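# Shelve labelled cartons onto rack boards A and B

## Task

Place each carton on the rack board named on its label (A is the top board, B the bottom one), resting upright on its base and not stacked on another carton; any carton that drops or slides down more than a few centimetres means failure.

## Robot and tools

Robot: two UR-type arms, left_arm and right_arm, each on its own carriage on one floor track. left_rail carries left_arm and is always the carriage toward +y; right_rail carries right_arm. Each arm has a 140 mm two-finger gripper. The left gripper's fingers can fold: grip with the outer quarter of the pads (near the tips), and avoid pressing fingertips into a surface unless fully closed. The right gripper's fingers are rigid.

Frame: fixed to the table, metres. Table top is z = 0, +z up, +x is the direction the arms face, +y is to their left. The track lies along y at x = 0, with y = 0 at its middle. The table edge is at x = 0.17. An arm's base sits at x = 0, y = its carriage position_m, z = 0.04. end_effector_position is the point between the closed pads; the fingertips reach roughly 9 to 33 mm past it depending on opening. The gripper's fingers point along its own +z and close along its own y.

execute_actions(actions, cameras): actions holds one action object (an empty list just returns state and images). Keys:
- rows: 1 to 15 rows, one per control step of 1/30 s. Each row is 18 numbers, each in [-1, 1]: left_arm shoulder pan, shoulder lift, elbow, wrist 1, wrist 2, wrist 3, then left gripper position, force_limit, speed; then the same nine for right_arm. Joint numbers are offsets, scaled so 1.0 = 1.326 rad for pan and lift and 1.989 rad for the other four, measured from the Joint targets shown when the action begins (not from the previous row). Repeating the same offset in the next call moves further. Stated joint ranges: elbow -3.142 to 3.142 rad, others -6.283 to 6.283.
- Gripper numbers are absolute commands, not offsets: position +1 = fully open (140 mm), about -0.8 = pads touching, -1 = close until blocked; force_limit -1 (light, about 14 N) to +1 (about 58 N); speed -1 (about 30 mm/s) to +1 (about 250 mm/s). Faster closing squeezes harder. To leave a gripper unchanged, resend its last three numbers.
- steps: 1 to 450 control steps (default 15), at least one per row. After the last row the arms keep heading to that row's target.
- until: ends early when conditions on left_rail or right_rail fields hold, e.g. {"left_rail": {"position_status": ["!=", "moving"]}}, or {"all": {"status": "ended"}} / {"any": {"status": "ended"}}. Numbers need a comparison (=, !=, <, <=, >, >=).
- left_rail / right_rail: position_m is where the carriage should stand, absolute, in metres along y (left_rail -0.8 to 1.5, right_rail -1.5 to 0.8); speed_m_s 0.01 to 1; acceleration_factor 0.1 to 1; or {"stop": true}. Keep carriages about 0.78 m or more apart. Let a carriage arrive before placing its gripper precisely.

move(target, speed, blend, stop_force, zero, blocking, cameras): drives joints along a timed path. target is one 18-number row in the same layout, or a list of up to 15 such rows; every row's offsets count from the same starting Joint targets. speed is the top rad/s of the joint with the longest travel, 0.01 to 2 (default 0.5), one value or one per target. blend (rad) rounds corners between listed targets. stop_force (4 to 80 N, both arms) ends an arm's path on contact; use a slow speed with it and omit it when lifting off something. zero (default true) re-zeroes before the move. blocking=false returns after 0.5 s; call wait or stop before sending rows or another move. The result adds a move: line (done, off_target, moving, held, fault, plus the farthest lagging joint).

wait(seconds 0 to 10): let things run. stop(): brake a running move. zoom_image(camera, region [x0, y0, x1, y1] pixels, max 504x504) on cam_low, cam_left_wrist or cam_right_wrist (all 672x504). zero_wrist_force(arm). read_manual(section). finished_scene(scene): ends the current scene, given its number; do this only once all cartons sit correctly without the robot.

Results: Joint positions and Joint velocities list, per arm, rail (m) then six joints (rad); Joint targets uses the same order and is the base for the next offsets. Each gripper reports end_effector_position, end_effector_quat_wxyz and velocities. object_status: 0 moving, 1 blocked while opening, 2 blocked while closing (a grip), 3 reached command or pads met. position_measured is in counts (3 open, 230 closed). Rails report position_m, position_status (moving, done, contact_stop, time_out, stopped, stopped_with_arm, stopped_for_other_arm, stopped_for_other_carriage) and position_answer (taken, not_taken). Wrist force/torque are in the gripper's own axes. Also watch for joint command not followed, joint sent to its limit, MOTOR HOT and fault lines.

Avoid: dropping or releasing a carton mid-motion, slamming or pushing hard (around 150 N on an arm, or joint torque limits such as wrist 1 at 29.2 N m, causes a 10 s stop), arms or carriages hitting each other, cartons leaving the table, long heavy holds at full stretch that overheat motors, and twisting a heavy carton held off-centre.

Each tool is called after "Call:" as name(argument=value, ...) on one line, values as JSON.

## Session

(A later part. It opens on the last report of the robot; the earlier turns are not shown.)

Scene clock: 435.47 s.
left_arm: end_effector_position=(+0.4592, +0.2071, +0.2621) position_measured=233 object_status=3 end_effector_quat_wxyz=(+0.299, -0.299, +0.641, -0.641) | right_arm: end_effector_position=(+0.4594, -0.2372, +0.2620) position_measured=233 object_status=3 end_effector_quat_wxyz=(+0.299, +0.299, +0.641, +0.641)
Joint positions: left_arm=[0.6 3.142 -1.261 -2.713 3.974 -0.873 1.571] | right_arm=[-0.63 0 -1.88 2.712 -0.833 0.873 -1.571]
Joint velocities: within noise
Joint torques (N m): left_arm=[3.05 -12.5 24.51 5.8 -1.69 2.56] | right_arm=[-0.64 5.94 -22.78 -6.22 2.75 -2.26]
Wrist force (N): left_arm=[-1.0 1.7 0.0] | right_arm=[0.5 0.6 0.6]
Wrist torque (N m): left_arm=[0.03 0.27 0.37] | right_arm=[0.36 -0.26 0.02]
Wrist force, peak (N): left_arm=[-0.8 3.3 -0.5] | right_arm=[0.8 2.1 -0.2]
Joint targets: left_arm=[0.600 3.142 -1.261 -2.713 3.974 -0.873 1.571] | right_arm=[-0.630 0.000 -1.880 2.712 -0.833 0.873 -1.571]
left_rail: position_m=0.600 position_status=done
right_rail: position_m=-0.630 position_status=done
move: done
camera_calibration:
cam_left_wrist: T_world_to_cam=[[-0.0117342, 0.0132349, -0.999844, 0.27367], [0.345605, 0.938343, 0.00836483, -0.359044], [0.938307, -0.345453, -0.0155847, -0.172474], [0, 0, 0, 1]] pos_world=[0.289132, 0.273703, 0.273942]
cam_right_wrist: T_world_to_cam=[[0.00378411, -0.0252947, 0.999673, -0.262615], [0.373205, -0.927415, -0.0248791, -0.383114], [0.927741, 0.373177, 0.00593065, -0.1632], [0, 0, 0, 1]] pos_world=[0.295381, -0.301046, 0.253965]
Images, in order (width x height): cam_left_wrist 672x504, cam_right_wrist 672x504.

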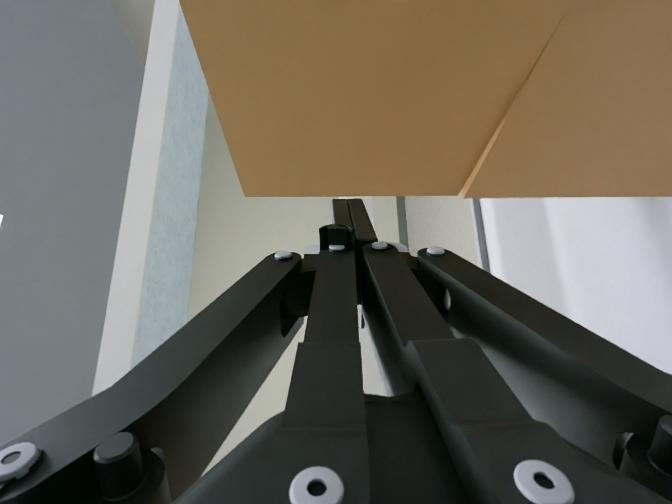

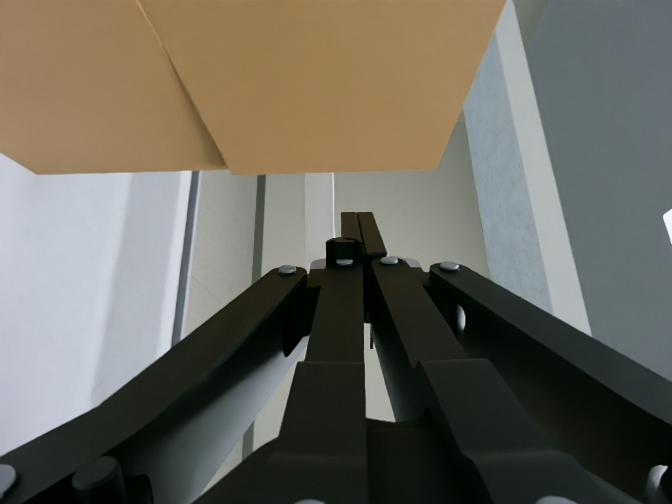

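Call:
execute_actions(actions=[{"left_rail":{"position_m":0.545,"speed_m_s":0.05},"right_rail":{"position_m":-0.567,"speed_m_s":0.05},"steps":200,"until":{"all":{"status":"ended"}}}], cameras=["cam_left_wrist","cam_right_wrist"])

Call:
zoom_image(camera="cam_left_wrist", region=[200, 100, 500, 350])

Call:
zoom_image(camera="cam_right_wrist", region=[200, 100, 500, 350])

Scene clock: 451.37 s.
left_arm: end_effector_position=(+0.4592, +0.1521, +0.2621) position_measured=233 object_status=3 end_effector_quat_wxyz=(+0.299, -0.299, +0.641, -0.641) | right_arm: end_effector_position=(+0.4594, -0.1742, +0.2620) position_measured=233 object_status=3 end_effector_quat_wxyz=(+0.299, +0.299, +0.641, +0.641)
Joint positions: left_arm=[0.545 3.142 -1.261 -2.713 3.974 -0.873 1.571] | right_arm=[-0.567 0 -1.88 2.712 -0.833 0.873 -1.571]
Joint velocities: within noise
Joint torques (N m): left_arm=[-0.43 -13.21 33.6 4.02 -1.41 1.77] | right_arm=[-2.81 6.46 -30.72 -4.04 2.66 -1.88]
Wrist force (N): left_arm=[-1.1 1.9 -0.1] | right_arm=[0.4 0.6 0.8]
Wrist torque (N m): left_arm=[0.04 0.30 0.37] | right_arm=[0.37 -0.26 0.02]
Wrist force, peak (N): left_arm=[-1.7 2.0 -0.8] | right_arm=[0.7 0.7 1.5]
Joint targets: left_arm=[0.545 3.142 -1.261 -2.713 3.974 -0.873 1.571] | right_arm=[-0.567 0.000 -1.880 2.712 -0.833 0.873 -1.571]
Tool commands: left_gripper/position=-1.0 left_gripper/force_limit=+0.0 left_gripper/speed=+0.0 right_gripper/position=-1.0 right_gripper/force_limit=+0.0 right_gripper/speed=+0.0
left_rail: position_m=0.545 speed_m_s=0.05 position_status=done
right_rail: position_m=-0.567 speed_m_s=0.05 position_status=done
camera_calibration:
cam_left_wrist: T_world_to_cam=[[-0.0117344, 0.0132351, -0.999844, 0.274397], [0.345605, 0.938343, 0.0083649, -0.307469], [0.938307, -0.345453, -0.015585, -0.191461], [0, 0, 0, 1]] pos_world=[0.289132, 0.218739, 0.273942]
cam_right_wrist: T_world_to_cam=[[0.00378487, -0.0252948, 0.999673, -0.261022], [0.373204, -0.927416, -0.0248794, -0.324721], [0.927741, 0.373176, 0.00592998, -0.186696], [0, 0, 0, 1]] pos_world=[0.295381, -0.238084, 0.253965]
Images, in order (width x height): cam_left_wrist 672x504, cam_right_wrist 672x504.

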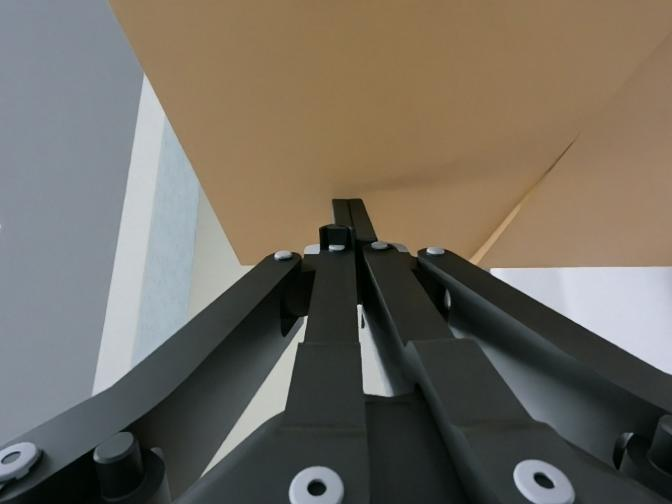

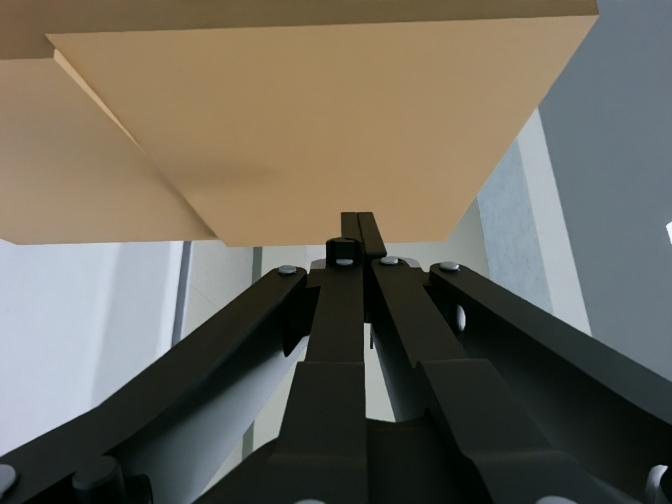

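Scaled by 1.680.

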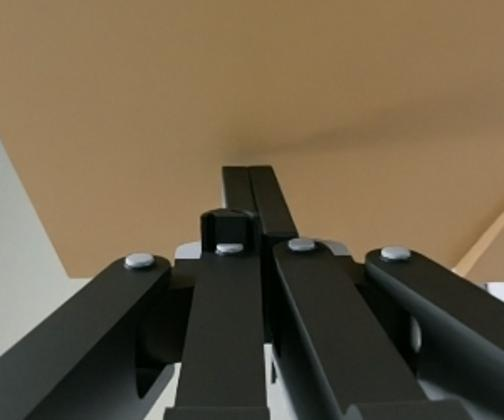

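Scaled by 1.680.

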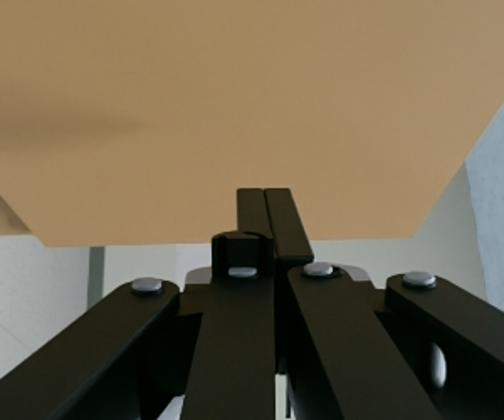

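Call:
execute_actions(actions=[{"left_rail":{"position_m":0.535,"speed_m_s":0.02},"right_rail":{"position_m":-0.558,"speed_m_s":0.02},"steps":100,"until":{"all":{"status":"ended"}}}], cameras=["cam_left_wrist","cam_right_wrist"])

Scene clock: 463.67 s.
left_arm: end_effector_position=(+0.4592, +0.1420, +0.2621) position_measured=233 object_status=3 end_effector_quat_wxyz=(+0.299, -0.299, +0.641, -0.641) | right_arm: end_effector_position=(+0.4594, -0.1651, +0.2620) position_measured=233 object_status=3 end_effector_quat_wxyz=(+0.299, +0.299, +0.641, +0.641)
Joint positions: left_arm=[0.535 3.142 -1.261 -2.713 3.974 -0.873 1.571] | right_arm=[-0.558 0 -1.88 2.712 -0.833 0.873 -1.571]
Joint velocities: within noise
Joint torques (N m): left_arm=[-4.2 -13.7 40.14 1.93 1.36 2.26] | right_arm=[-3.46 6.7 -36.79 -2.39 2.45 -1.77]
Wrist force (N): left_arm=[-5.0 0.9 -3.2] | right_arm=[0.4 0.8 0.7]
Wrist torque (N m): left_arm=[0.01 0.24 0.37] | right_arm=[0.38 -0.25 0.01]
Wrist force, peak (N): left_arm=[-5.6 1.3 -3.9] | right_arm=[0.7 1.1 1.1]
Joint targets: left_arm=[0.535 3.142 -1.261 -2.713 3.974 -0.873 1.571] | right_arm=[-0.558 0.000 -1.880 2.712 -0.833 0.873 -1.571]
Tool commands: left_gripper/position=-1.0 left_gripper/force_limit=+0.0 left_gripper/speed=+0.0 right_gripper/position=-1.0 right_gripper/force_limit=+0.0 right_gripper/speed=+0.0
left_rail: position_m=0.535 speed_m_s=0.02 position_status=done
right_rail: position_m=-0.558 speed_m_s=0.02 position_status=done
camera_calibration:
cam_left_wrist: T_world_to_cam=[[-0.0117353, 0.0132343, -0.999844, 0.274531], [0.345566, 0.938357, 0.00836449, -0.297996], [0.938321, -0.345414, -0.0155852, -0.194965], [0, 0, 0, 1]] pos_world=[0.289138, 0.20865, 0.273942]
cam_right_wrist: T_world_to_cam=[[0.00377821, -0.0252948, 0.999673, -0.260794], [0.373204, -0.927416, -0.024877, -0.316312], [0.927742, 0.373176, 0.00593615, -0.190086], [0, 0, 0, 1]] pos_world=[0.295385, -0.229013, 0.253968]
Images, in order (width x height): cam_left_wrist 672x504, cam_right_wrist 672x504.

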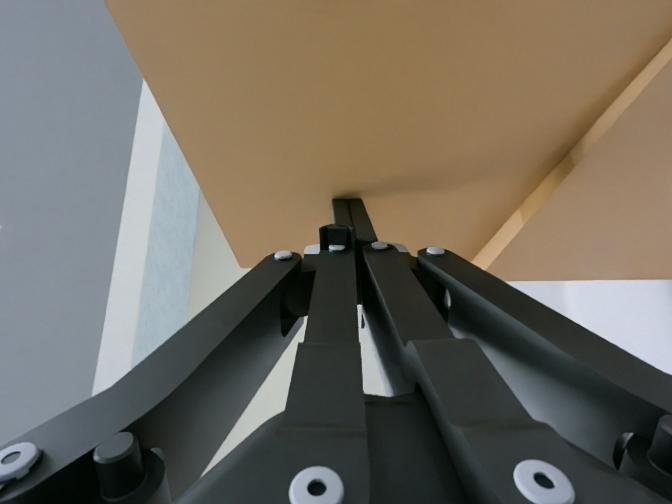

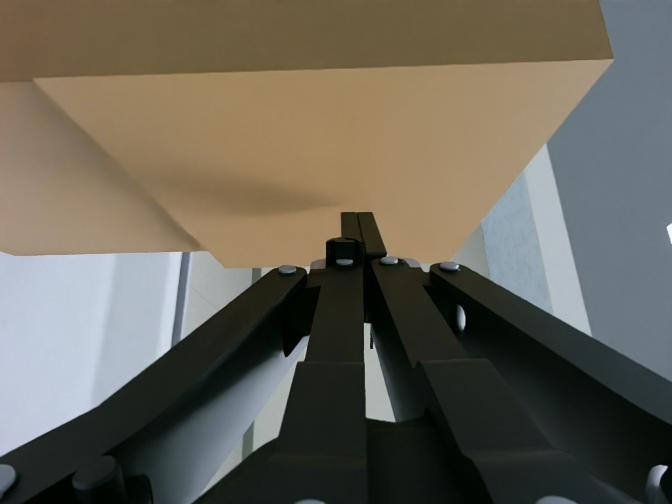

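Call:
execute_actions(actions=[{"right_rail":{"position_m":-0.553,"speed_m_s":0.01},"steps":100,"until":{"all":{"status":"ended"}}}], cameras=["cam_right_wrist"])

Scene clock: 469.33 s.
left_arm: end_effector_position=(+0.4592, +0.1421, +0.2621) position_measured=233 object_status=3 end_effector_quat_wxyz=(+0.299, -0.299, +0.641, -0.641) | right_arm: end_effector_position=(+0.4594, -0.1602, +0.2620) position_measured=233 object_status=3 end_effector_quat_wxyz=(+0.299, +0.299, +0.641, +0.641)
Joint positions: left_arm=[0.535 3.142 -1.261 -2.713 3.974 -0.873 1.571] | right_arm=[-0.553 0 -1.88 2.712 -0.833 0.873 -1.571]
Joint velocities: within noise
Joint torques (N m): left_arm=[-11.43 -11.7 45.95 0.67 3.12 1.98] | right_arm=[-5.37 4.61 -35.98 0.08 2.43 -1.85]
Wrist force (N): left_arm=[-3.8 1.5 -2.4] | right_arm=[-2.6 1.9 -4.1]
Wrist torque (N m): left_arm=[0.06 0.15 0.38] | right_arm=[0.41 -0.28 0.03]
Wrist force, peak (N): left_arm=[-4.9 2.1 -3.1] | right_arm=[-2.7 1.6 -4.3]
Joint targets: left_arm=[0.535 3.142 -1.261 -2.713 3.974 -0.873 1.571] | right_arm=[-0.553 0.000 -1.880 2.712 -0.833 0.873 -1.571]
Tool commands: left_gripper/position=-1.0 left_gripper/force_limit=+0.0 left_gripper/speed=+0.0 right_gripper/position=-1.0 right_gripper/force_limit=+0.0 right_gripper/speed=+0.0
left_rail: position_m=0.535 speed_m_s=0.02 position_status=done
right_rail: position_m=-0.553 speed_m_s=0.01 position_status=done
camera_calibration:
cam_right_wrist: T_world_to_cam=[[0.00377773, -0.0252949, 0.999673, -0.260669], [0.373195, -0.927419, -0.0248769, -0.311723], [0.927745, 0.373167, 0.00593637, -0.191937], [0, 0, 0, 1]] pos_world=[0.295386, -0.224067, 0.253969]
Images, in order (width x height): cam_right_wrist 672x504.

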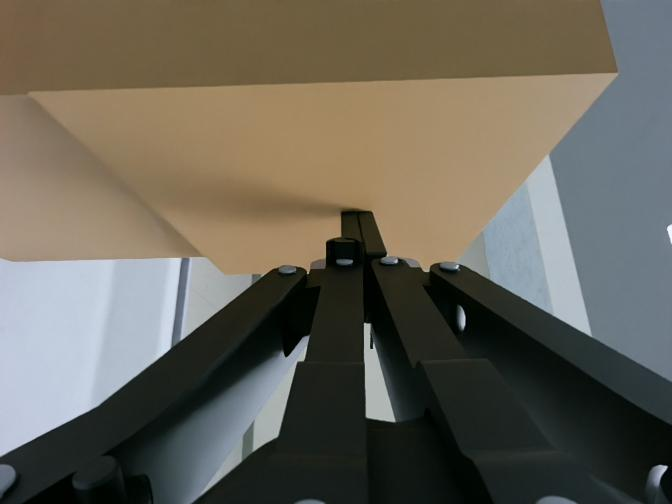

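Call:
execute_actions(actions=[{"left_rail":{"position_m":0.5335,"speed_m_s":0.01},"right_rail":{"position_m":-0.5515,"speed_m_s":0.01},"steps":100,"until":{"all":{"status":"ended"}}}], cameras=[])

Scene clock: 476.67 s.
left_arm: end_effector_position=(+0.4592, +0.1406, +0.2621) position_measured=233 object_status=3 end_effector_quat_wxyz=(+0.299, -0.299, +0.641, -0.641) | right_arm: end_effector_position=(+0.4594, -0.1587, +0.2620) position_measured=233 object_status=3 end_effector_quat_wxyz=(+0.299, +0.299, +0.641, +0.641)
Joint positions: left_arm=[0.534 3.142 -1.261 -2.713 3.974 -0.873 1.571] | right_arm=[-0.552 -0.001 -1.88 2.712 -0.833 0.873 -1.571]
Joint velocities: within noise
Joint torques (N m): left_arm=[-12.05 -14.83 45.74 0.68 3.63 1.75] | right_arm=[-2.65 4.15 -36.03 0.19 -1.38 -1.49]
Wrist force (N): left_arm=[-24.3 0.4 -22.5] | right_arm=[-20.5 2.1 -18.2]
Wrist torque (N m): left_arm=[0.09 -0.33 0.35] | right_arm=[0.36 -0.59 0.03]
Wrist force, peak (N): left_arm=[-24.3 0.4 -22.5] | right_arm=[-20.2 3.1 -18.5]
Joint targets: left_arm=[0.533 3.142 -1.261 -2.713 3.974 -0.873 1.571] | right_arm=[-0.551 0.000 -1.880 2.712 -0.833 0.873 -1.571]
Tool commands: left_gripper/position=-1.0 left_gripper/force_limit=+0.0 left_gripper/speed=+0.0 right_gripper/position=-1.0 right_gripper/force_limit=+0.0 right_gripper/speed=+0.0
left_rail: position_m=0.534 position_m_goal=0.533 speed_m_s=0.01 position_status=done
right_rail: position_m=-0.552 position_m_goal=-0.551 speed_m_s=0.01 position_status=done
No camera images: "cameras" was empty.

Call:
execute_actions(actions=[{"left_rail":{"position_m":0.5322,"speed_m_s":0.01},"right_rail":{"position_m":-0.5502,"speed_m_s":0.01},"steps":100,"until":{"all":{"status":"ended"}}}], cameras=[])

Call:
move(target=[0,0.0954,0.0311,-0.0947,0,0,-1,0,0,0,-0.0954,-0.0311,0.0947,0,0,-1,0,0], speed=0.12)

Scene clock: 497.20 s.
left_arm: end_effector_position=(+0.4592, +0.1393, +0.2621) position_measured=233 object_status=3 end_effector_quat_wxyz=(+0.299, -0.299, +0.641, -0.641) end_effector_velocity=(+0.001, +0.000, +0.001) end_effector_angular_velocity=(+0.000, -0.003, +0.001) | right_arm: end_effector_position=(+0.4594, -0.1574, +0.2620) position_measured=233 object_status=3 end_effector_quat_wxyz=(+0.299, +0.299, +0.641, +0.641) end_effector_velocity=(+0.000, +0.000, +0.000) end_effector_angular_velocity=(+0.000, -0.001, +0.000)
Joint positions: left_arm=[0.532 3.142 -1.261 -2.713 3.974 -0.873 1.571] | right_arm=[-0.55 -0.001 -1.88 2.712 -0.833 0.873 -1.571]
Joint velocities: left_arm=[-0.001 0.001 0.001 0.001 0.002 -0.001 0] | right_arm=[0.001 -0.002 -0.001 0 0 -0.002 0]
Joint torques (N m): left_arm=[-18.01 -10.78 45.23 1.05 12.91 1.52] | right_arm=[24.17 4.52 -34.99 0.18 -6.25 -1.15]
Wrist force (N): left_arm=[-41.3 -2.9 -39.2] | right_arm=[-39.5 6.9 -37.0]
Wrist torque (N m): left_arm=[0.10 -0.82 0.32] | right_arm=[0.21 -0.92 0.09]
Wrist force, peak (N): left_arm=[-41.3 -2.9 -39.2] | right_arm=[-39.3 6.2 -37.4]
Joint targets: left_arm=[0.532 3.142 -1.261 -2.713 3.974 -0.873 1.571] | right_arm=[-0.550 0.000 -1.880 2.712 -0.833 0.873 -1.571]
Tool commands: left_gripper/position=-1.0 left_gripper/force_limit=+0.0 left_gripper/speed=+0.0 right_gripper/position=-1.0 right_gripper/force_limit=+0.0 right_gripper/speed=+0.0
left_rail: position_m=0.532 speed_m_s=0.01 position_status=done
right_rail: position_m=-0.550 speed_m_s=0.01 position_status=done
No camera images: "cameras" was empty.

Scene clock: 499.20 s.
left_arm: end_effector_position=(+0.4594, +0.1393, +0.3133) position_measured=233 object_status=3 end_effector_quat_wxyz=(+0.299, -0.299, +0.641, -0.641) | right_arm: end_effector_position=(+0.4596, -0.1574, +0.3132) position_measured=233 object_status=3 end_effector_quat_wxyz=(+0.299, +0.299, +0.641, +0.641)
Joint positions: left_arm=[0.532 3.142 -1.135 -2.651 3.786 -0.873 1.571] | right_arm=[-0.55 -0.001 -2.006 2.651 -0.645 0.873 -1.571]
Joint velocities: within noise
Joint torques (N m): left_arm=[-18.42 30.03 61.35 1.23 12.67 1.45] | right_arm=[32.4 -16.09 -50.81 -1.06 -9.2 -1.44]
Wrist force (N): left_arm=[-42.3 11.9 -33.5] | right_arm=[-42.6 -9.6 -32.4]
Wrist torque (N m): left_arm=[-0.17 -1.01 0.45] | right_arm=[0.73 -1.05 -0.06]
Wrist force, peak (N): left_arm=[-42.0 2.0 -38.2] | right_arm=[-40.7 5.8 -36.4]
Joint targets: left_arm=[0.532 3.142 -1.134 -2.651 3.786 -0.873 1.571] | right_arm=[-0.550 0.000 -2.006 2.651 -0.645 0.873 -1.571]
left_rail: position_m=0.532 speed_m_s=0.01 position_status=done
right_rail: position_m=-0.550 speed_m_s=0.01 position_status=done
move: done
camera_calibration:
cam_left_wrist: T_world_to_cam=[[-0.0117434, 0.0132349, -0.999843, 0.325806], [0.345605, 0.938343, 0.00836165, -0.2959], [0.938307, -0.345453, -0.0155934, -0.195281], [0, 0, 0, 1]] pos_world=[0.289324, 0.205884, 0.325184]
cam_right_wrist: T_world_to_cam=[[0.00379539, -0.0252949, 0.999673, -0.31184], [0.373181, -0.927425, -0.0248836, -0.307907], [0.927751, 0.373153, 0.00591961, -0.193487], [0, 0, 0, 1]] pos_world=[0.295596, -0.221248, 0.305221]

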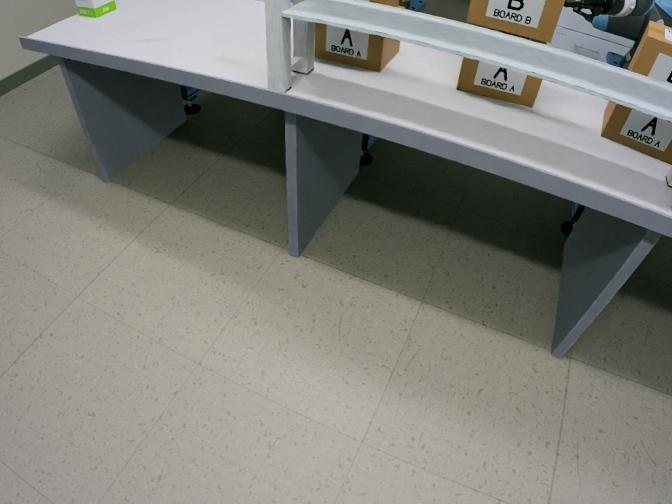

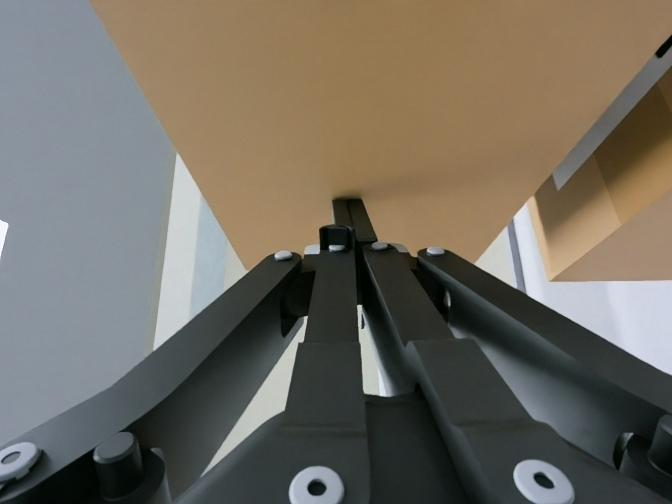

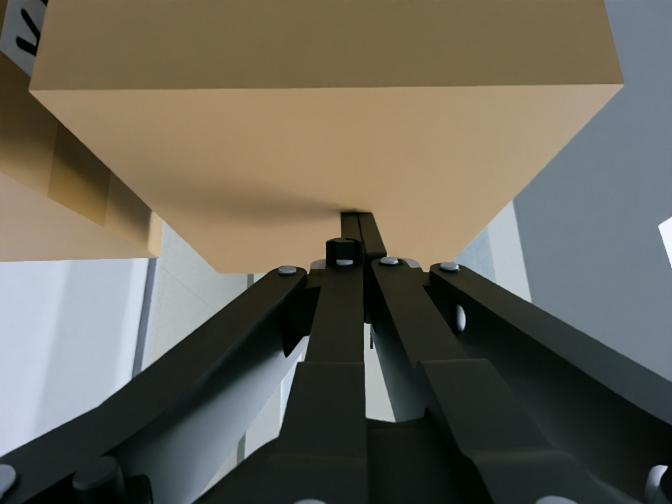

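Call:
move(target=[[0,0.0671,0.0347,-0.0794,0,0,-1,0,0,0,-0.0671,-0.0347,0.0794,0,0,-1,0,0],[0,-0.0495,0.0705,-0.0375,0,0,-1,0,0,0,0.0495,-0.0705,0.0375,0,0,-1,0,0],[0,-0.1165,0.0969,-0.0193,0,0,-1,0,0,0,0.1165,-0.0969,0.0193,0,0,-1,0,0]], blend=0.02, speed=0.12)

Call:
zoom_image(camera="cam_low", region=[380, 0, 620, 150])

Scene clock: 551.20 s.
left_arm: end_effector_position=(+0.5606, +0.1393, +0.3643) position_measured=233 object_status=3 end_effector_quat_wxyz=(+0.299, -0.299, +0.641, -0.641) | right_arm: end_effector_position=(+0.5608, -0.1574, +0.3641) position_measured=233 object_status=3 end_effector_quat_wxyz=(+0.299, +0.299, +0.641, +0.641)
Joint positions: left_arm=[0.532 3.142 -1.289 -2.458 3.748 -0.873 1.571] | right_arm=[-0.55 0 -1.852 2.458 -0.606 0.873 -1.571]
Joint velocities: within noise
Joint torques (N m): left_arm=[-25.52 -1.63 61.55 9.56 12.37 1.38] | right_arm=[34.17 -9.21 -50.43 -10.96 -20.61 -1.18]
Wrist force (N): left_arm=[-38.0 10.4 -30.9] | right_arm=[-38.1 -8.6 -29.5]
Wrist torque (N m): left_arm=[-0.29 -0.88 0.45] | right_arm=[0.73 -0.95 -0.05]
Wrist force, peak (N): left_arm=[-42.4 11.4 -34.4] | right_arm=[-42.8 -9.4 -32.6]
Joint targets: left_arm=[0.532 3.142 -1.289 -2.458 3.748 -0.873 1.571] | right_arm=[-0.550 0.000 -1.852 2.458 -0.606 0.873 -1.571]
left_rail: position_m=0.532 speed_m_s=0.01 position_status=done
right_rail: position_m=-0.550 speed_m_s=0.01 position_status=done
move: done
camera_calibration:
cam_left_wrist: T_world_to_cam=[[-0.0118672, 0.0132348, -0.999842, 0.37804], [0.345606, 0.938343, 0.00831873, -0.331338], [0.938305, -0.345453, -0.0157096, -0.289353], [0, 0, 0, 1]] pos_world=[0.3905, 0.205948, 0.376191]
cam_right_wrist: T_world_to_cam=[[0.0039144, -0.0252948, 0.999672, -0.3632], [0.373206, -0.927414, -0.0249278, -0.344439], [0.92774, 0.373181, 0.00580991, -0.28761], [0, 0, 0, 1]] pos_world=[0.396795, -0.221294, 0.356166]

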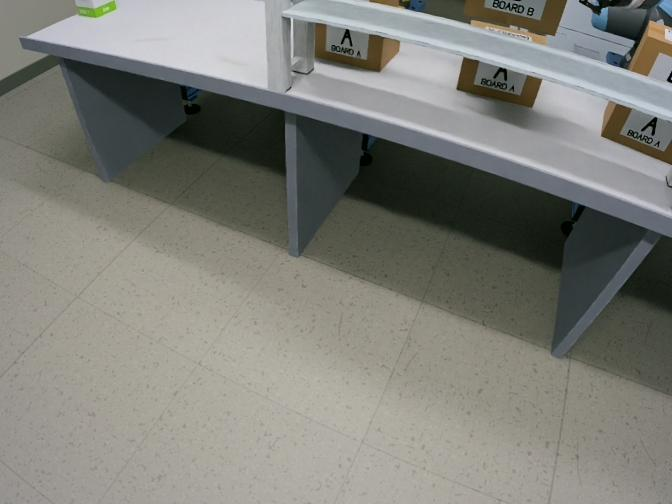

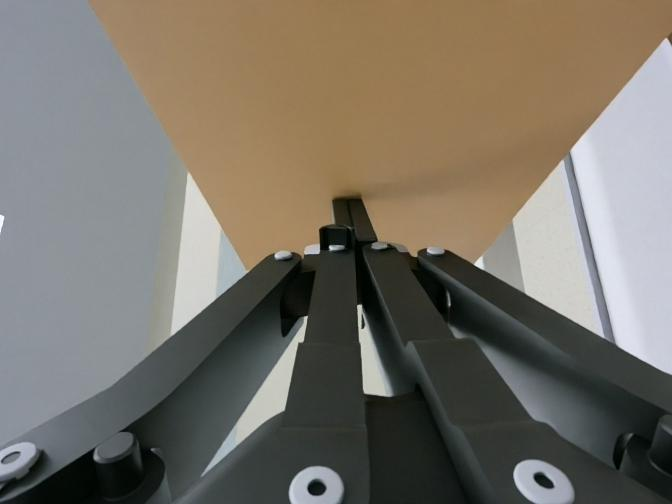

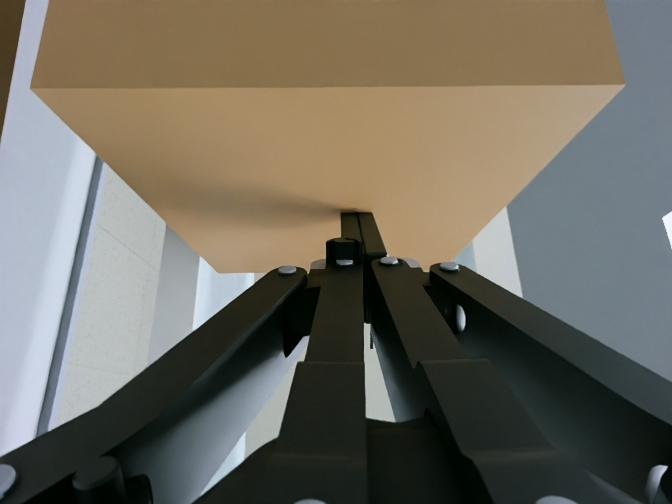

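Scaled by 2.100.

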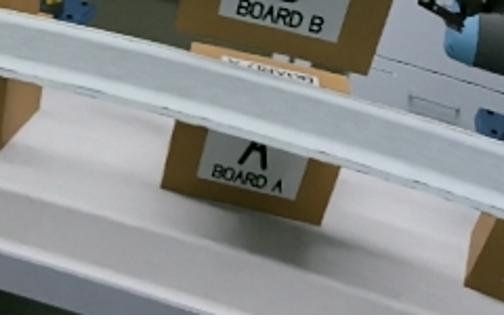

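Call:
zoom_image(camera="cam_right_wrist", region=[100, 180, 300, 480])

Call:
zoom_image(camera="cam_right_wrist", region=[420, 180, 560, 330])

Call:
zoom_image(camera="cam_left_wrist", region=[130, 150, 290, 330])

Call:
zoom_image(camera="cam_left_wrist", region=[450, 150, 640, 330])

Scaled by 1.680.

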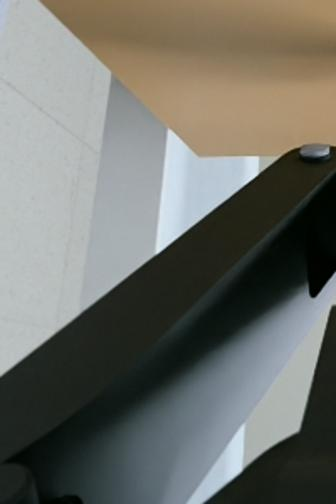

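Scaled by 3.360.

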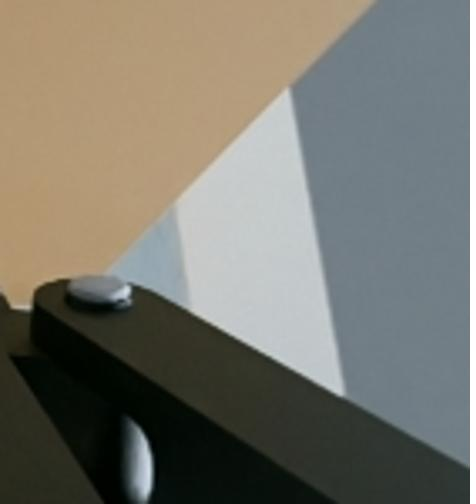

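Scaled by 2.800.

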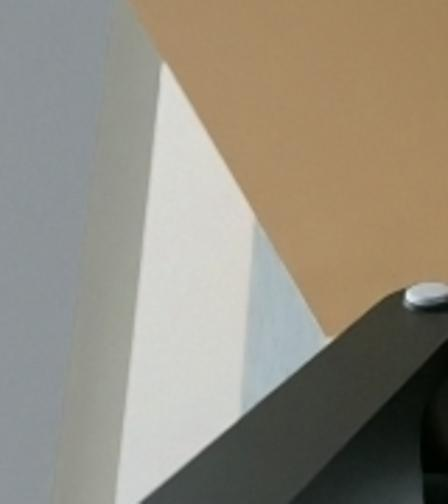

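Scaled by 2.653.

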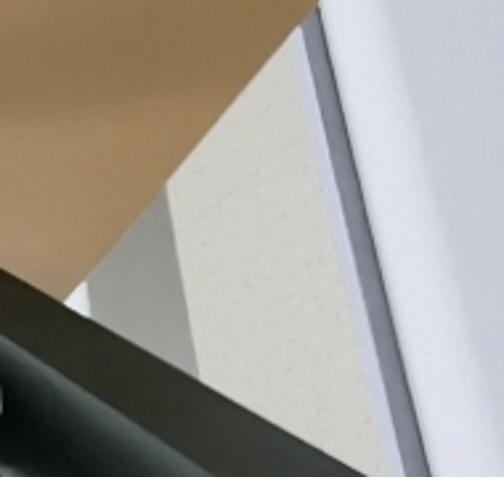

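Call:
move(target=[[0,-0.1182,0.0579,0.0209,0,0,-1,0,0,0,0.1182,-0.0579,-0.0209,0,0,-1,0,0],[0,-0.1966,0.1051,0.0259,0,0,-1,0,0,0,0.1966,-0.1051,-0.0259,0,0,-1,0,0],[0,-0.2454,0.1382,0.0254,0,0,-1,0,0,0,0.2454,-0.1382,-0.0254,0,0,-1,0,0],[0,-0.2921,0.1725,0.0222,0,0,-1,0,0,0,0.2921,-0.1725,-0.0222,0,0,-1,0,0]], blend=0.02, speed=0.12, stop_force=25)

Scene clock: 596.47 s.
left_arm: end_effector_position=(+0.7807, +0.1394, +0.3646) position_measured=233 object_status=3 end_effector_quat_wxyz=(+0.299, -0.299, +0.641, -0.641) | right_arm: end_effector_position=(+0.7721, -0.1592, +0.3658) position_measured=233 object_status=3 end_effector_quat_wxyz=(+0.300, +0.302, +0.640, +0.639)
Joint positions: left_arm=[0.532 3.142 -1.676 -2.115 3.792 -0.873 1.571] | right_arm=[-0.55 0 -1.483 2.13 -0.645 0.88 -1.571]
Joint velocities: within noise
Joint torques (N m): left_arm=[-32.32 41.29 44.66 3.68 4.63 0.52] | right_arm=[-0.85 -45.46 -35.03 -3.88 -1.67 0.42]
Wrist force (N): left_arm=[-21.5 10.7 -16.0] | right_arm=[-20.1 -9.0 -15.9]
Wrist torque (N m): left_arm=[-0.27 -0.44 0.44] | right_arm=[0.70 -0.65 -0.06]
Wrist force, peak (N): left_arm=[-38.6 11.7 -30.6] | right_arm=[-38.6 -9.6 -29.1]
Joint targets: left_arm=[0.532 3.142 -1.676 -2.115 3.792 -0.873 1.571] | right_arm=[-0.550 0.000 -1.483 2.130 -0.645 0.880 -1.571]
Tool commands: left_gripper/position=-1.0 left_gripper/force_limit=+0.0 left_gripper/speed=+0.0 right_gripper/position=-1.0 right_gripper/force_limit=+0.003922 right_gripper/speed=+0.003922
FORCE FAULT: contact force on the right arm reached its limit, and that arm stopped for 10 seconds. The contact can be on any part of that arm, not only on its tool. That arm's remaining commands of this call were not run. That arm's target is now where it stood when the stop ended, not its last command. That arm accepts commands again.
left_rail: position_m=0.532 speed_m_s=0.01 position_status=done
right_rail: position_m=-0.550 speed_m_s=0.01 position_status=done
move: fault (right_arm); right_arm: the shoulder lift is farthest, 0.018 rad from its target
camera_calibration:
cam_left_wrist: T_world_to_cam=[[-0.0119286, 0.013235, -0.999841, 0.381003], [0.345618, 0.938339, 0.00829748, -0.407494], [0.9383, -0.345464, -0.0157673, -0.49584], [0, 0, 0, 1]] pos_world=[0.610629, 0.20603, 0.376506]
cam_right_wrist: T_world_to_cam=[[0.00686192, -0.0253252, 0.999656, -0.368002], [0.366879, -0.929903, -0.0260765, -0.419986], [0.930243, 0.366932, 0.00291036, -0.484761], [0, 0, 0, 1]] pos_world=[0.607555, -0.221992, 0.358334]

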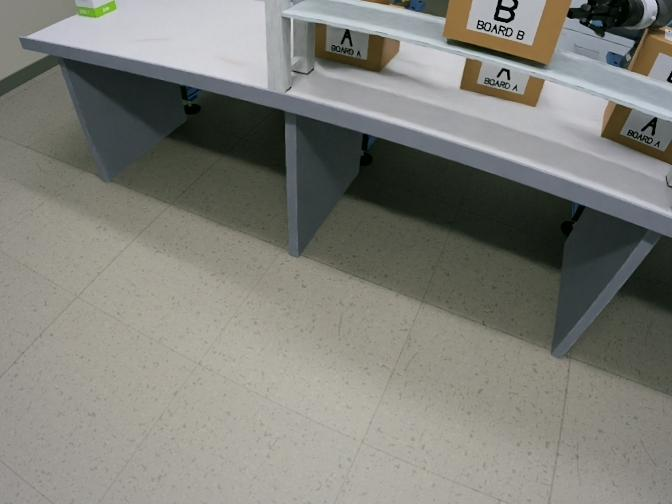

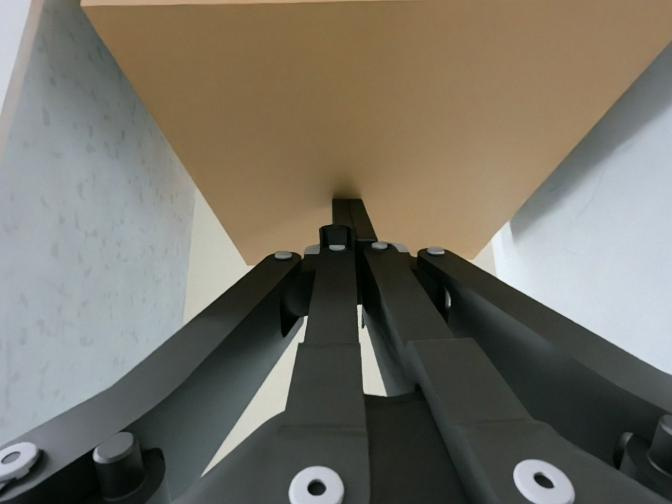

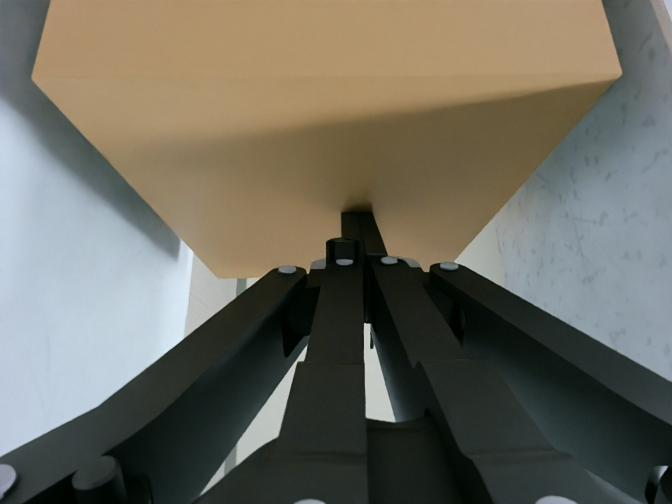

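Call:
zoom_image(camera="cam_low", region=[250, 0, 450, 110])

Call:
zoom_image(camera="cam_low", region=[420, 0, 660, 150])

Scaled by 2.520.

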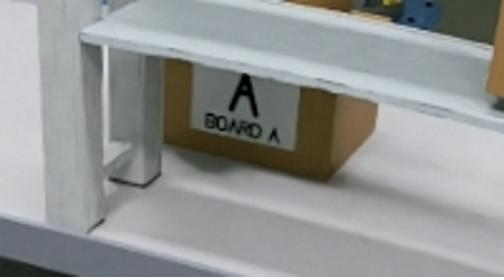

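Scaled by 2.100.

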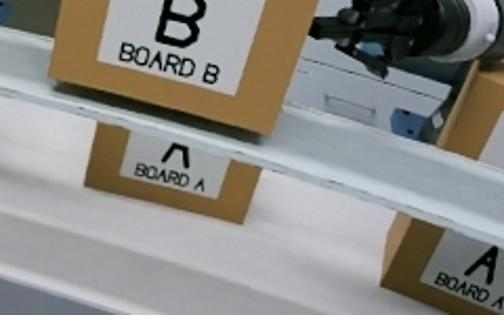

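Call:
move(target=[0,0.01026,0.00538,-0.01222,0,0,-1,0,0,0,-0.01026,-0.00538,0.01222,0,0,-1,0,0], speed=0.03, cameras=["cam_right_wrist"])

Scene clock: 645.20 s.
left_arm: end_effector_position=(+0.7807, +0.1394, +0.3765) position_measured=233 object_status=3 end_effector_quat_wxyz=(+0.299, -0.299, +0.641, -0.641) | right_arm: end_effector_position=(+0.7720, -0.1593, +0.3776) position_measured=233 object_status=3 end_effector_quat_wxyz=(+0.300, +0.302, +0.640, +0.639)
Joint positions: left_arm=[0.532 3.142 -1.663 -2.104 3.768 -0.873 1.571] | right_arm=[-0.55 0 -1.496 2.119 -0.621 0.88 -1.571]
Joint velocities: within noise
Joint torques (N m): left_arm=[-32.38 82.94 60.49 1.21 3.44 0.25] | right_arm=[14.07 -68.61 -51.38 -1.17 -11.27 0.34]
Wrist force (N): left_arm=[-19.8 11.2 -14.6] | right_arm=[-18.3 -9.7 -14.6]
Wrist torque (N m): left_arm=[-0.26 -0.38 0.45] | right_arm=[0.65 -0.67 -0.05]
Wrist force, peak (N): left_arm=[-21.9 11.9 -15.6] | right_arm=[-20.3 -9.8 -15.8]
Joint targets: left_arm=[0.532 3.142 -1.663 -2.104 3.768 -0.873 1.571] | right_arm=[-0.550 0.000 -1.496 2.119 -0.620 0.880 -1.571]
left_rail: position_m=0.532 speed_m_s=0.01 position_status=done
right_rail: position_m=-0.550 speed_m_s=0.01 position_status=done
move: done
camera_calibration:
cam_right_wrist: T_world_to_cam=[[0.00686764, -0.0253255, 0.999656, -0.379777], [0.366848, -0.929915, -0.0260789, -0.419688], [0.930255, 0.366901, 0.0029043, -0.484738], [0, 0, 0, 1]] pos_world=[0.607501, -0.222042, 0.370109]
Images, in order (width x height): cam_right_wrist 672x504.

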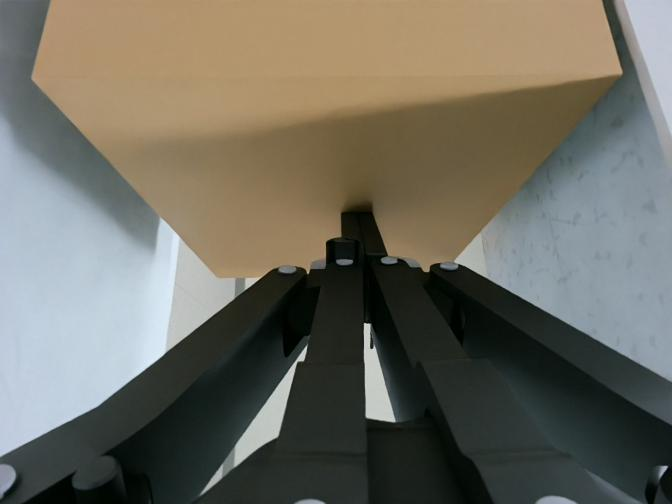

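Call:
move(target=[0,0,0,0,0,0,-1,0,0,0,0.0137,-0.0075,-0.003,-0.0035,0,-1,0,0], speed=0.03, cameras=["cam_low"])

Scene clock: 650.80 s.
left_arm: end_effector_position=(+0.7807, +0.1394, +0.3766) position_measured=233 object_status=3 end_effector_quat_wxyz=(+0.299, -0.299, +0.641, -0.641) | right_arm: end_effector_position=(+0.7807, -0.1574, +0.3759) position_measured=233 object_status=3 end_effector_quat_wxyz=(+0.299, +0.299, +0.641, +0.641)
Joint positions: left_arm=[0.532 3.142 -1.663 -2.104 3.768 -0.873 1.571] | right_arm=[-0.55 0 -1.478 2.105 -0.626 0.873 -1.571]
Joint velocities: within noise
Joint torques (N m): left_arm=[-28.91 82.39 54.88 2.26 6.06 0.53] | right_arm=[28.51 -47.97 -50.17 -10.41 -17.93 0.31]
Wrist force (N): left_arm=[-33.1 11.7 -26.3] | right_arm=[-32.8 -9.9 -24.8]
Wrist torque (N m): left_arm=[-0.21 -0.71 0.45] | right_arm=[0.72 -0.94 -0.04]
Wrist force, peak (N): left_arm=[-33.1 11.7 -26.3] | right_arm=[-32.8 -9.9 -24.8]
Joint targets: left_arm=[0.532 3.142 -1.663 -2.104 3.768 -0.873 1.571] | right_arm=[-0.550 0.000 -1.478 2.104 -0.626 0.873 -1.571]
left_rail: position_m=0.532 speed_m_s=0.01 position_status=done
right_rail: position_m=-0.550 speed_m_s=0.01 position_status=done
move: done
Images, in order (width x height): cam_low 672x504.

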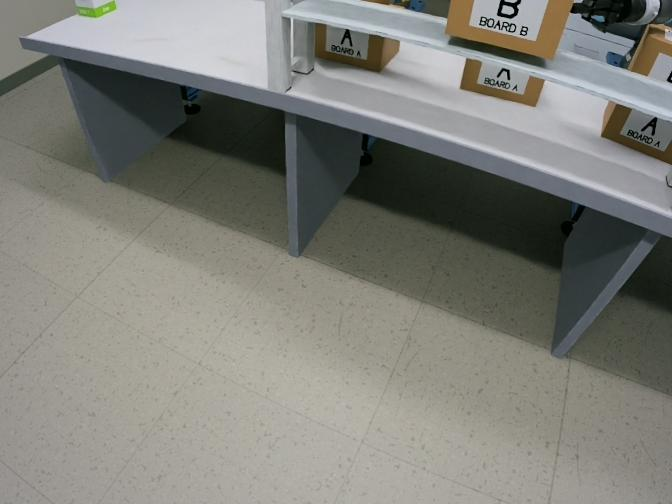

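Call:
move(target=[0,0,0,-0.0302,0,0,-1,0,0,0,0,0,0.0302,0,0,-1,0,0], speed=0.03)

Call:
zoom_image(camera="cam_low", region=[420, 0, 660, 150])

Scene clock: 660.40 s.
left_arm: end_effector_position=(+0.7730, +0.1394, +0.3612) position_measured=233 object_status=3 end_effector_quat_wxyz=(+0.280, -0.318, +0.649, -0.632) | right_arm: end_effector_position=(+0.7732, -0.1574, +0.3605) position_measured=233 object_status=3 end_effector_quat_wxyz=(+0.280, +0.318, +0.649, +0.632)
Joint positions: left_arm=[0.532 3.142 -1.663 -2.104 3.708 -0.873 1.571] | right_arm=[-0.55 0 -1.478 2.104 -0.567 0.873 -1.571]
Joint velocities: within noise
Joint torques (N m): left_arm=[-29.24 80.17 45.59 1.39 17.44 0.28] | right_arm=[24.54 -48.82 -39.63 -1.2 -18.16 0.32]
Wrist force (N): left_arm=[-33.8 11.2 -26.2] | right_arm=[-33.8 -10.1 -24.6]
Wrist torque (N m): left_arm=[-0.24 -0.79 0.46] | right_arm=[0.62 -0.95 -0.02]
Wrist force, peak (N): left_arm=[-34.0 11.4 -26.6] | right_arm=[-34.0 -9.9 -25.3]
Joint targets: left_arm=[0.532 3.142 -1.663 -2.104 3.708 -0.873 1.571] | right_arm=[-0.550 0.000 -1.478 2.104 -0.566 0.873 -1.571]
left_rail: position_m=0.532 speed_m_s=0.01 position_status=done
right_rail: position_m=-0.550 speed_m_s=0.01 position_status=done
move: done
camera_calibration:
cam_left_wrist: T_world_to_cam=[[-0.0717524, 0.013212, -0.997335, 0.422834], [0.345487, 0.938341, -0.0124252, -0.397233], [0.935677, -0.345457, -0.0718928, -0.466412], [0, 0, 0, 1]] pos_world=[0.603989, 0.206029, 0.38324]
cam_right_wrist: T_world_to_cam=[[0.0641472, -0.0253153, 0.997619, -0.406257], [0.371243, -0.927325, -0.0474025, -0.41411], [0.926317, 0.3734, -0.0500871, -0.463289], [0, 0, 0, 1]] pos_world=[0.608948, -0.221306, 0.362455]

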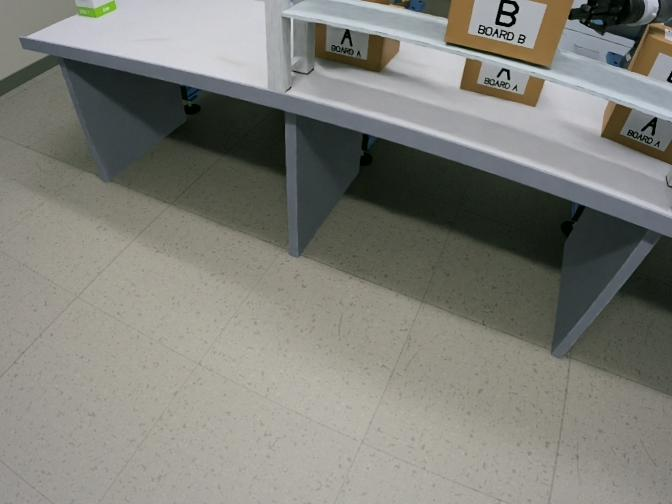

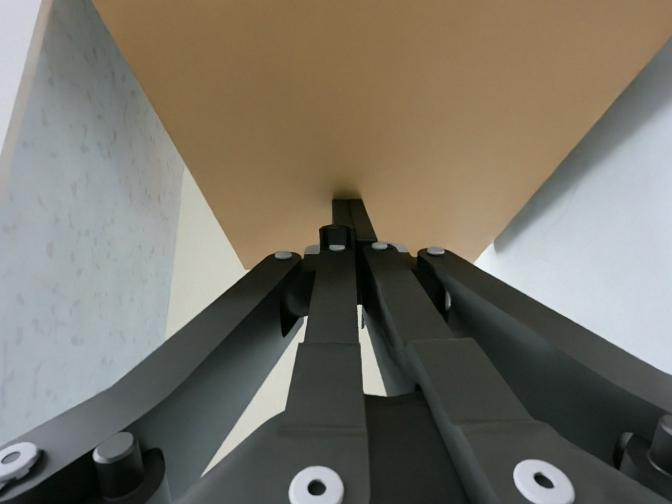

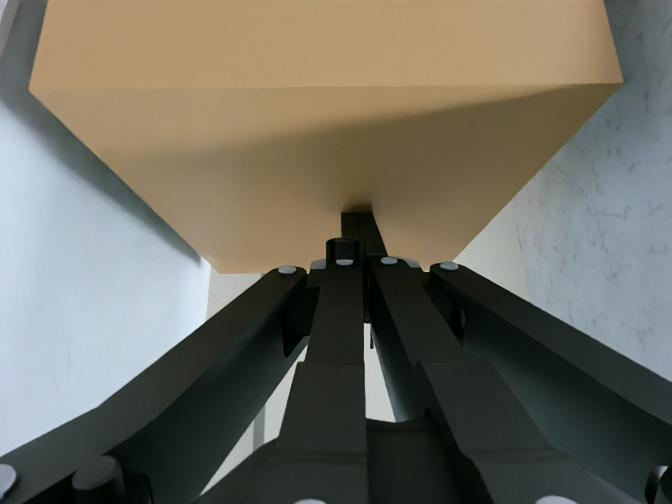

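Scaled by 2.100.

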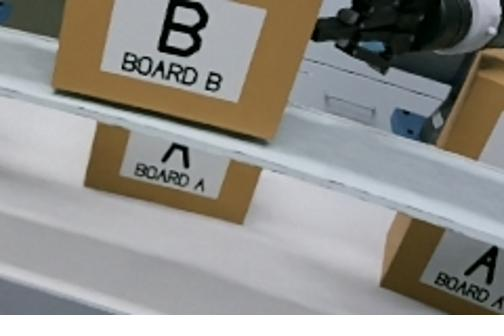

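Call:
move(target=[0,0,0,-0.0151,0,0,-1,0,0,0,0,0,0.0151,0,0,-1,0,0], speed=0.02, cameras=["cam_low","cam_right_wrist"])

Call:
zoom_image(camera="cam_low", region=[420, 0, 660, 150])

Scene clock: 666.03 s.
left_arm: end_effector_position=(+0.7689, +0.1394, +0.3536) position_measured=233 object_status=3 end_effector_quat_wxyz=(+0.270, -0.327, +0.653, -0.627) | right_arm: end_effector_position=(+0.7690, -0.1574, +0.3530) position_measured=233 object_status=3 end_effector_quat_wxyz=(+0.270, +0.327, +0.654, +0.627)
Joint positions: left_arm=[0.532 3.142 -1.663 -2.104 3.678 -0.873 1.571] | right_arm=[-0.55 0 -1.478 2.104 -0.537 0.873 -1.571]
Joint velocities: within noise
Joint torques (N m): left_arm=[-26.91 77.91 39.71 0.78 16.94 -0.13] | right_arm=[21.77 -48.89 -35.56 -0.7 -17.85 0.2]
Wrist force (N): left_arm=[-33.8 10.4 -26.6] | right_arm=[-34.0 -9.4 -24.8]
Wrist torque (N m): left_arm=[-0.29 -0.81 0.47] | right_arm=[0.59 -0.91 -0.02]
Wrist force, peak (N): left_arm=[-34.2 11.6 -26.4] | right_arm=[-34.4 -10.4 -24.6]
Joint targets: left_arm=[0.532 3.142 -1.663 -2.104 3.678 -0.873 1.571] | right_arm=[-0.550 0.000 -1.478 2.104 -0.536 0.873 -1.571]
left_rail: position_m=0.532 speed_m_s=0.01 position_status=done
right_rail: position_m=-0.550 speed_m_s=0.01 position_status=done
move: done
camera_calibration:
cam_right_wrist: T_world_to_cam=[[0.0940154, -0.0253259, 0.995249, -0.420608], [0.369656, -0.927324, -0.0585167, -0.407774], [0.9244, 0.373401, -0.0778209, -0.448541], [0, 0, 0, 1]] pos_world=[0.604911, -0.221305, 0.359842]
Images, in order (width x height): cam_low 672x504, cam_right_wrist 672x504.

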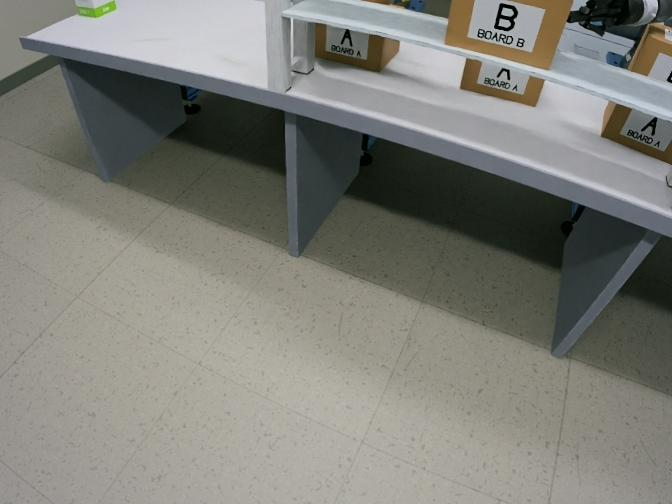

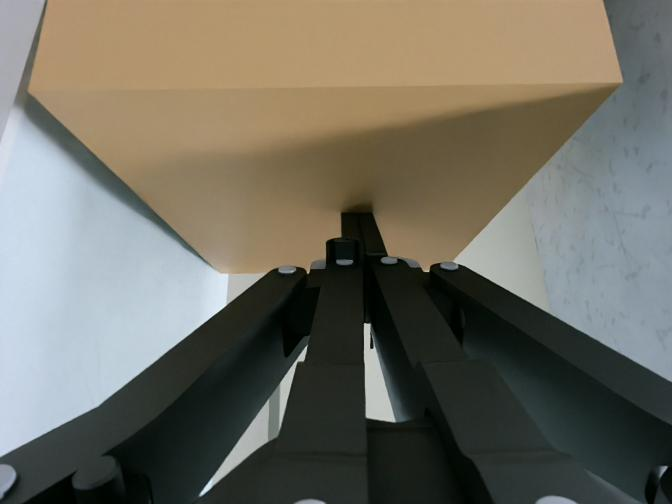

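Scaled by 2.100.

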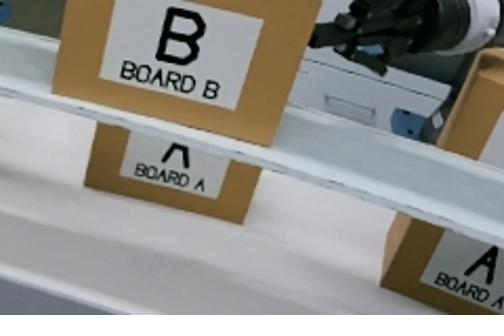

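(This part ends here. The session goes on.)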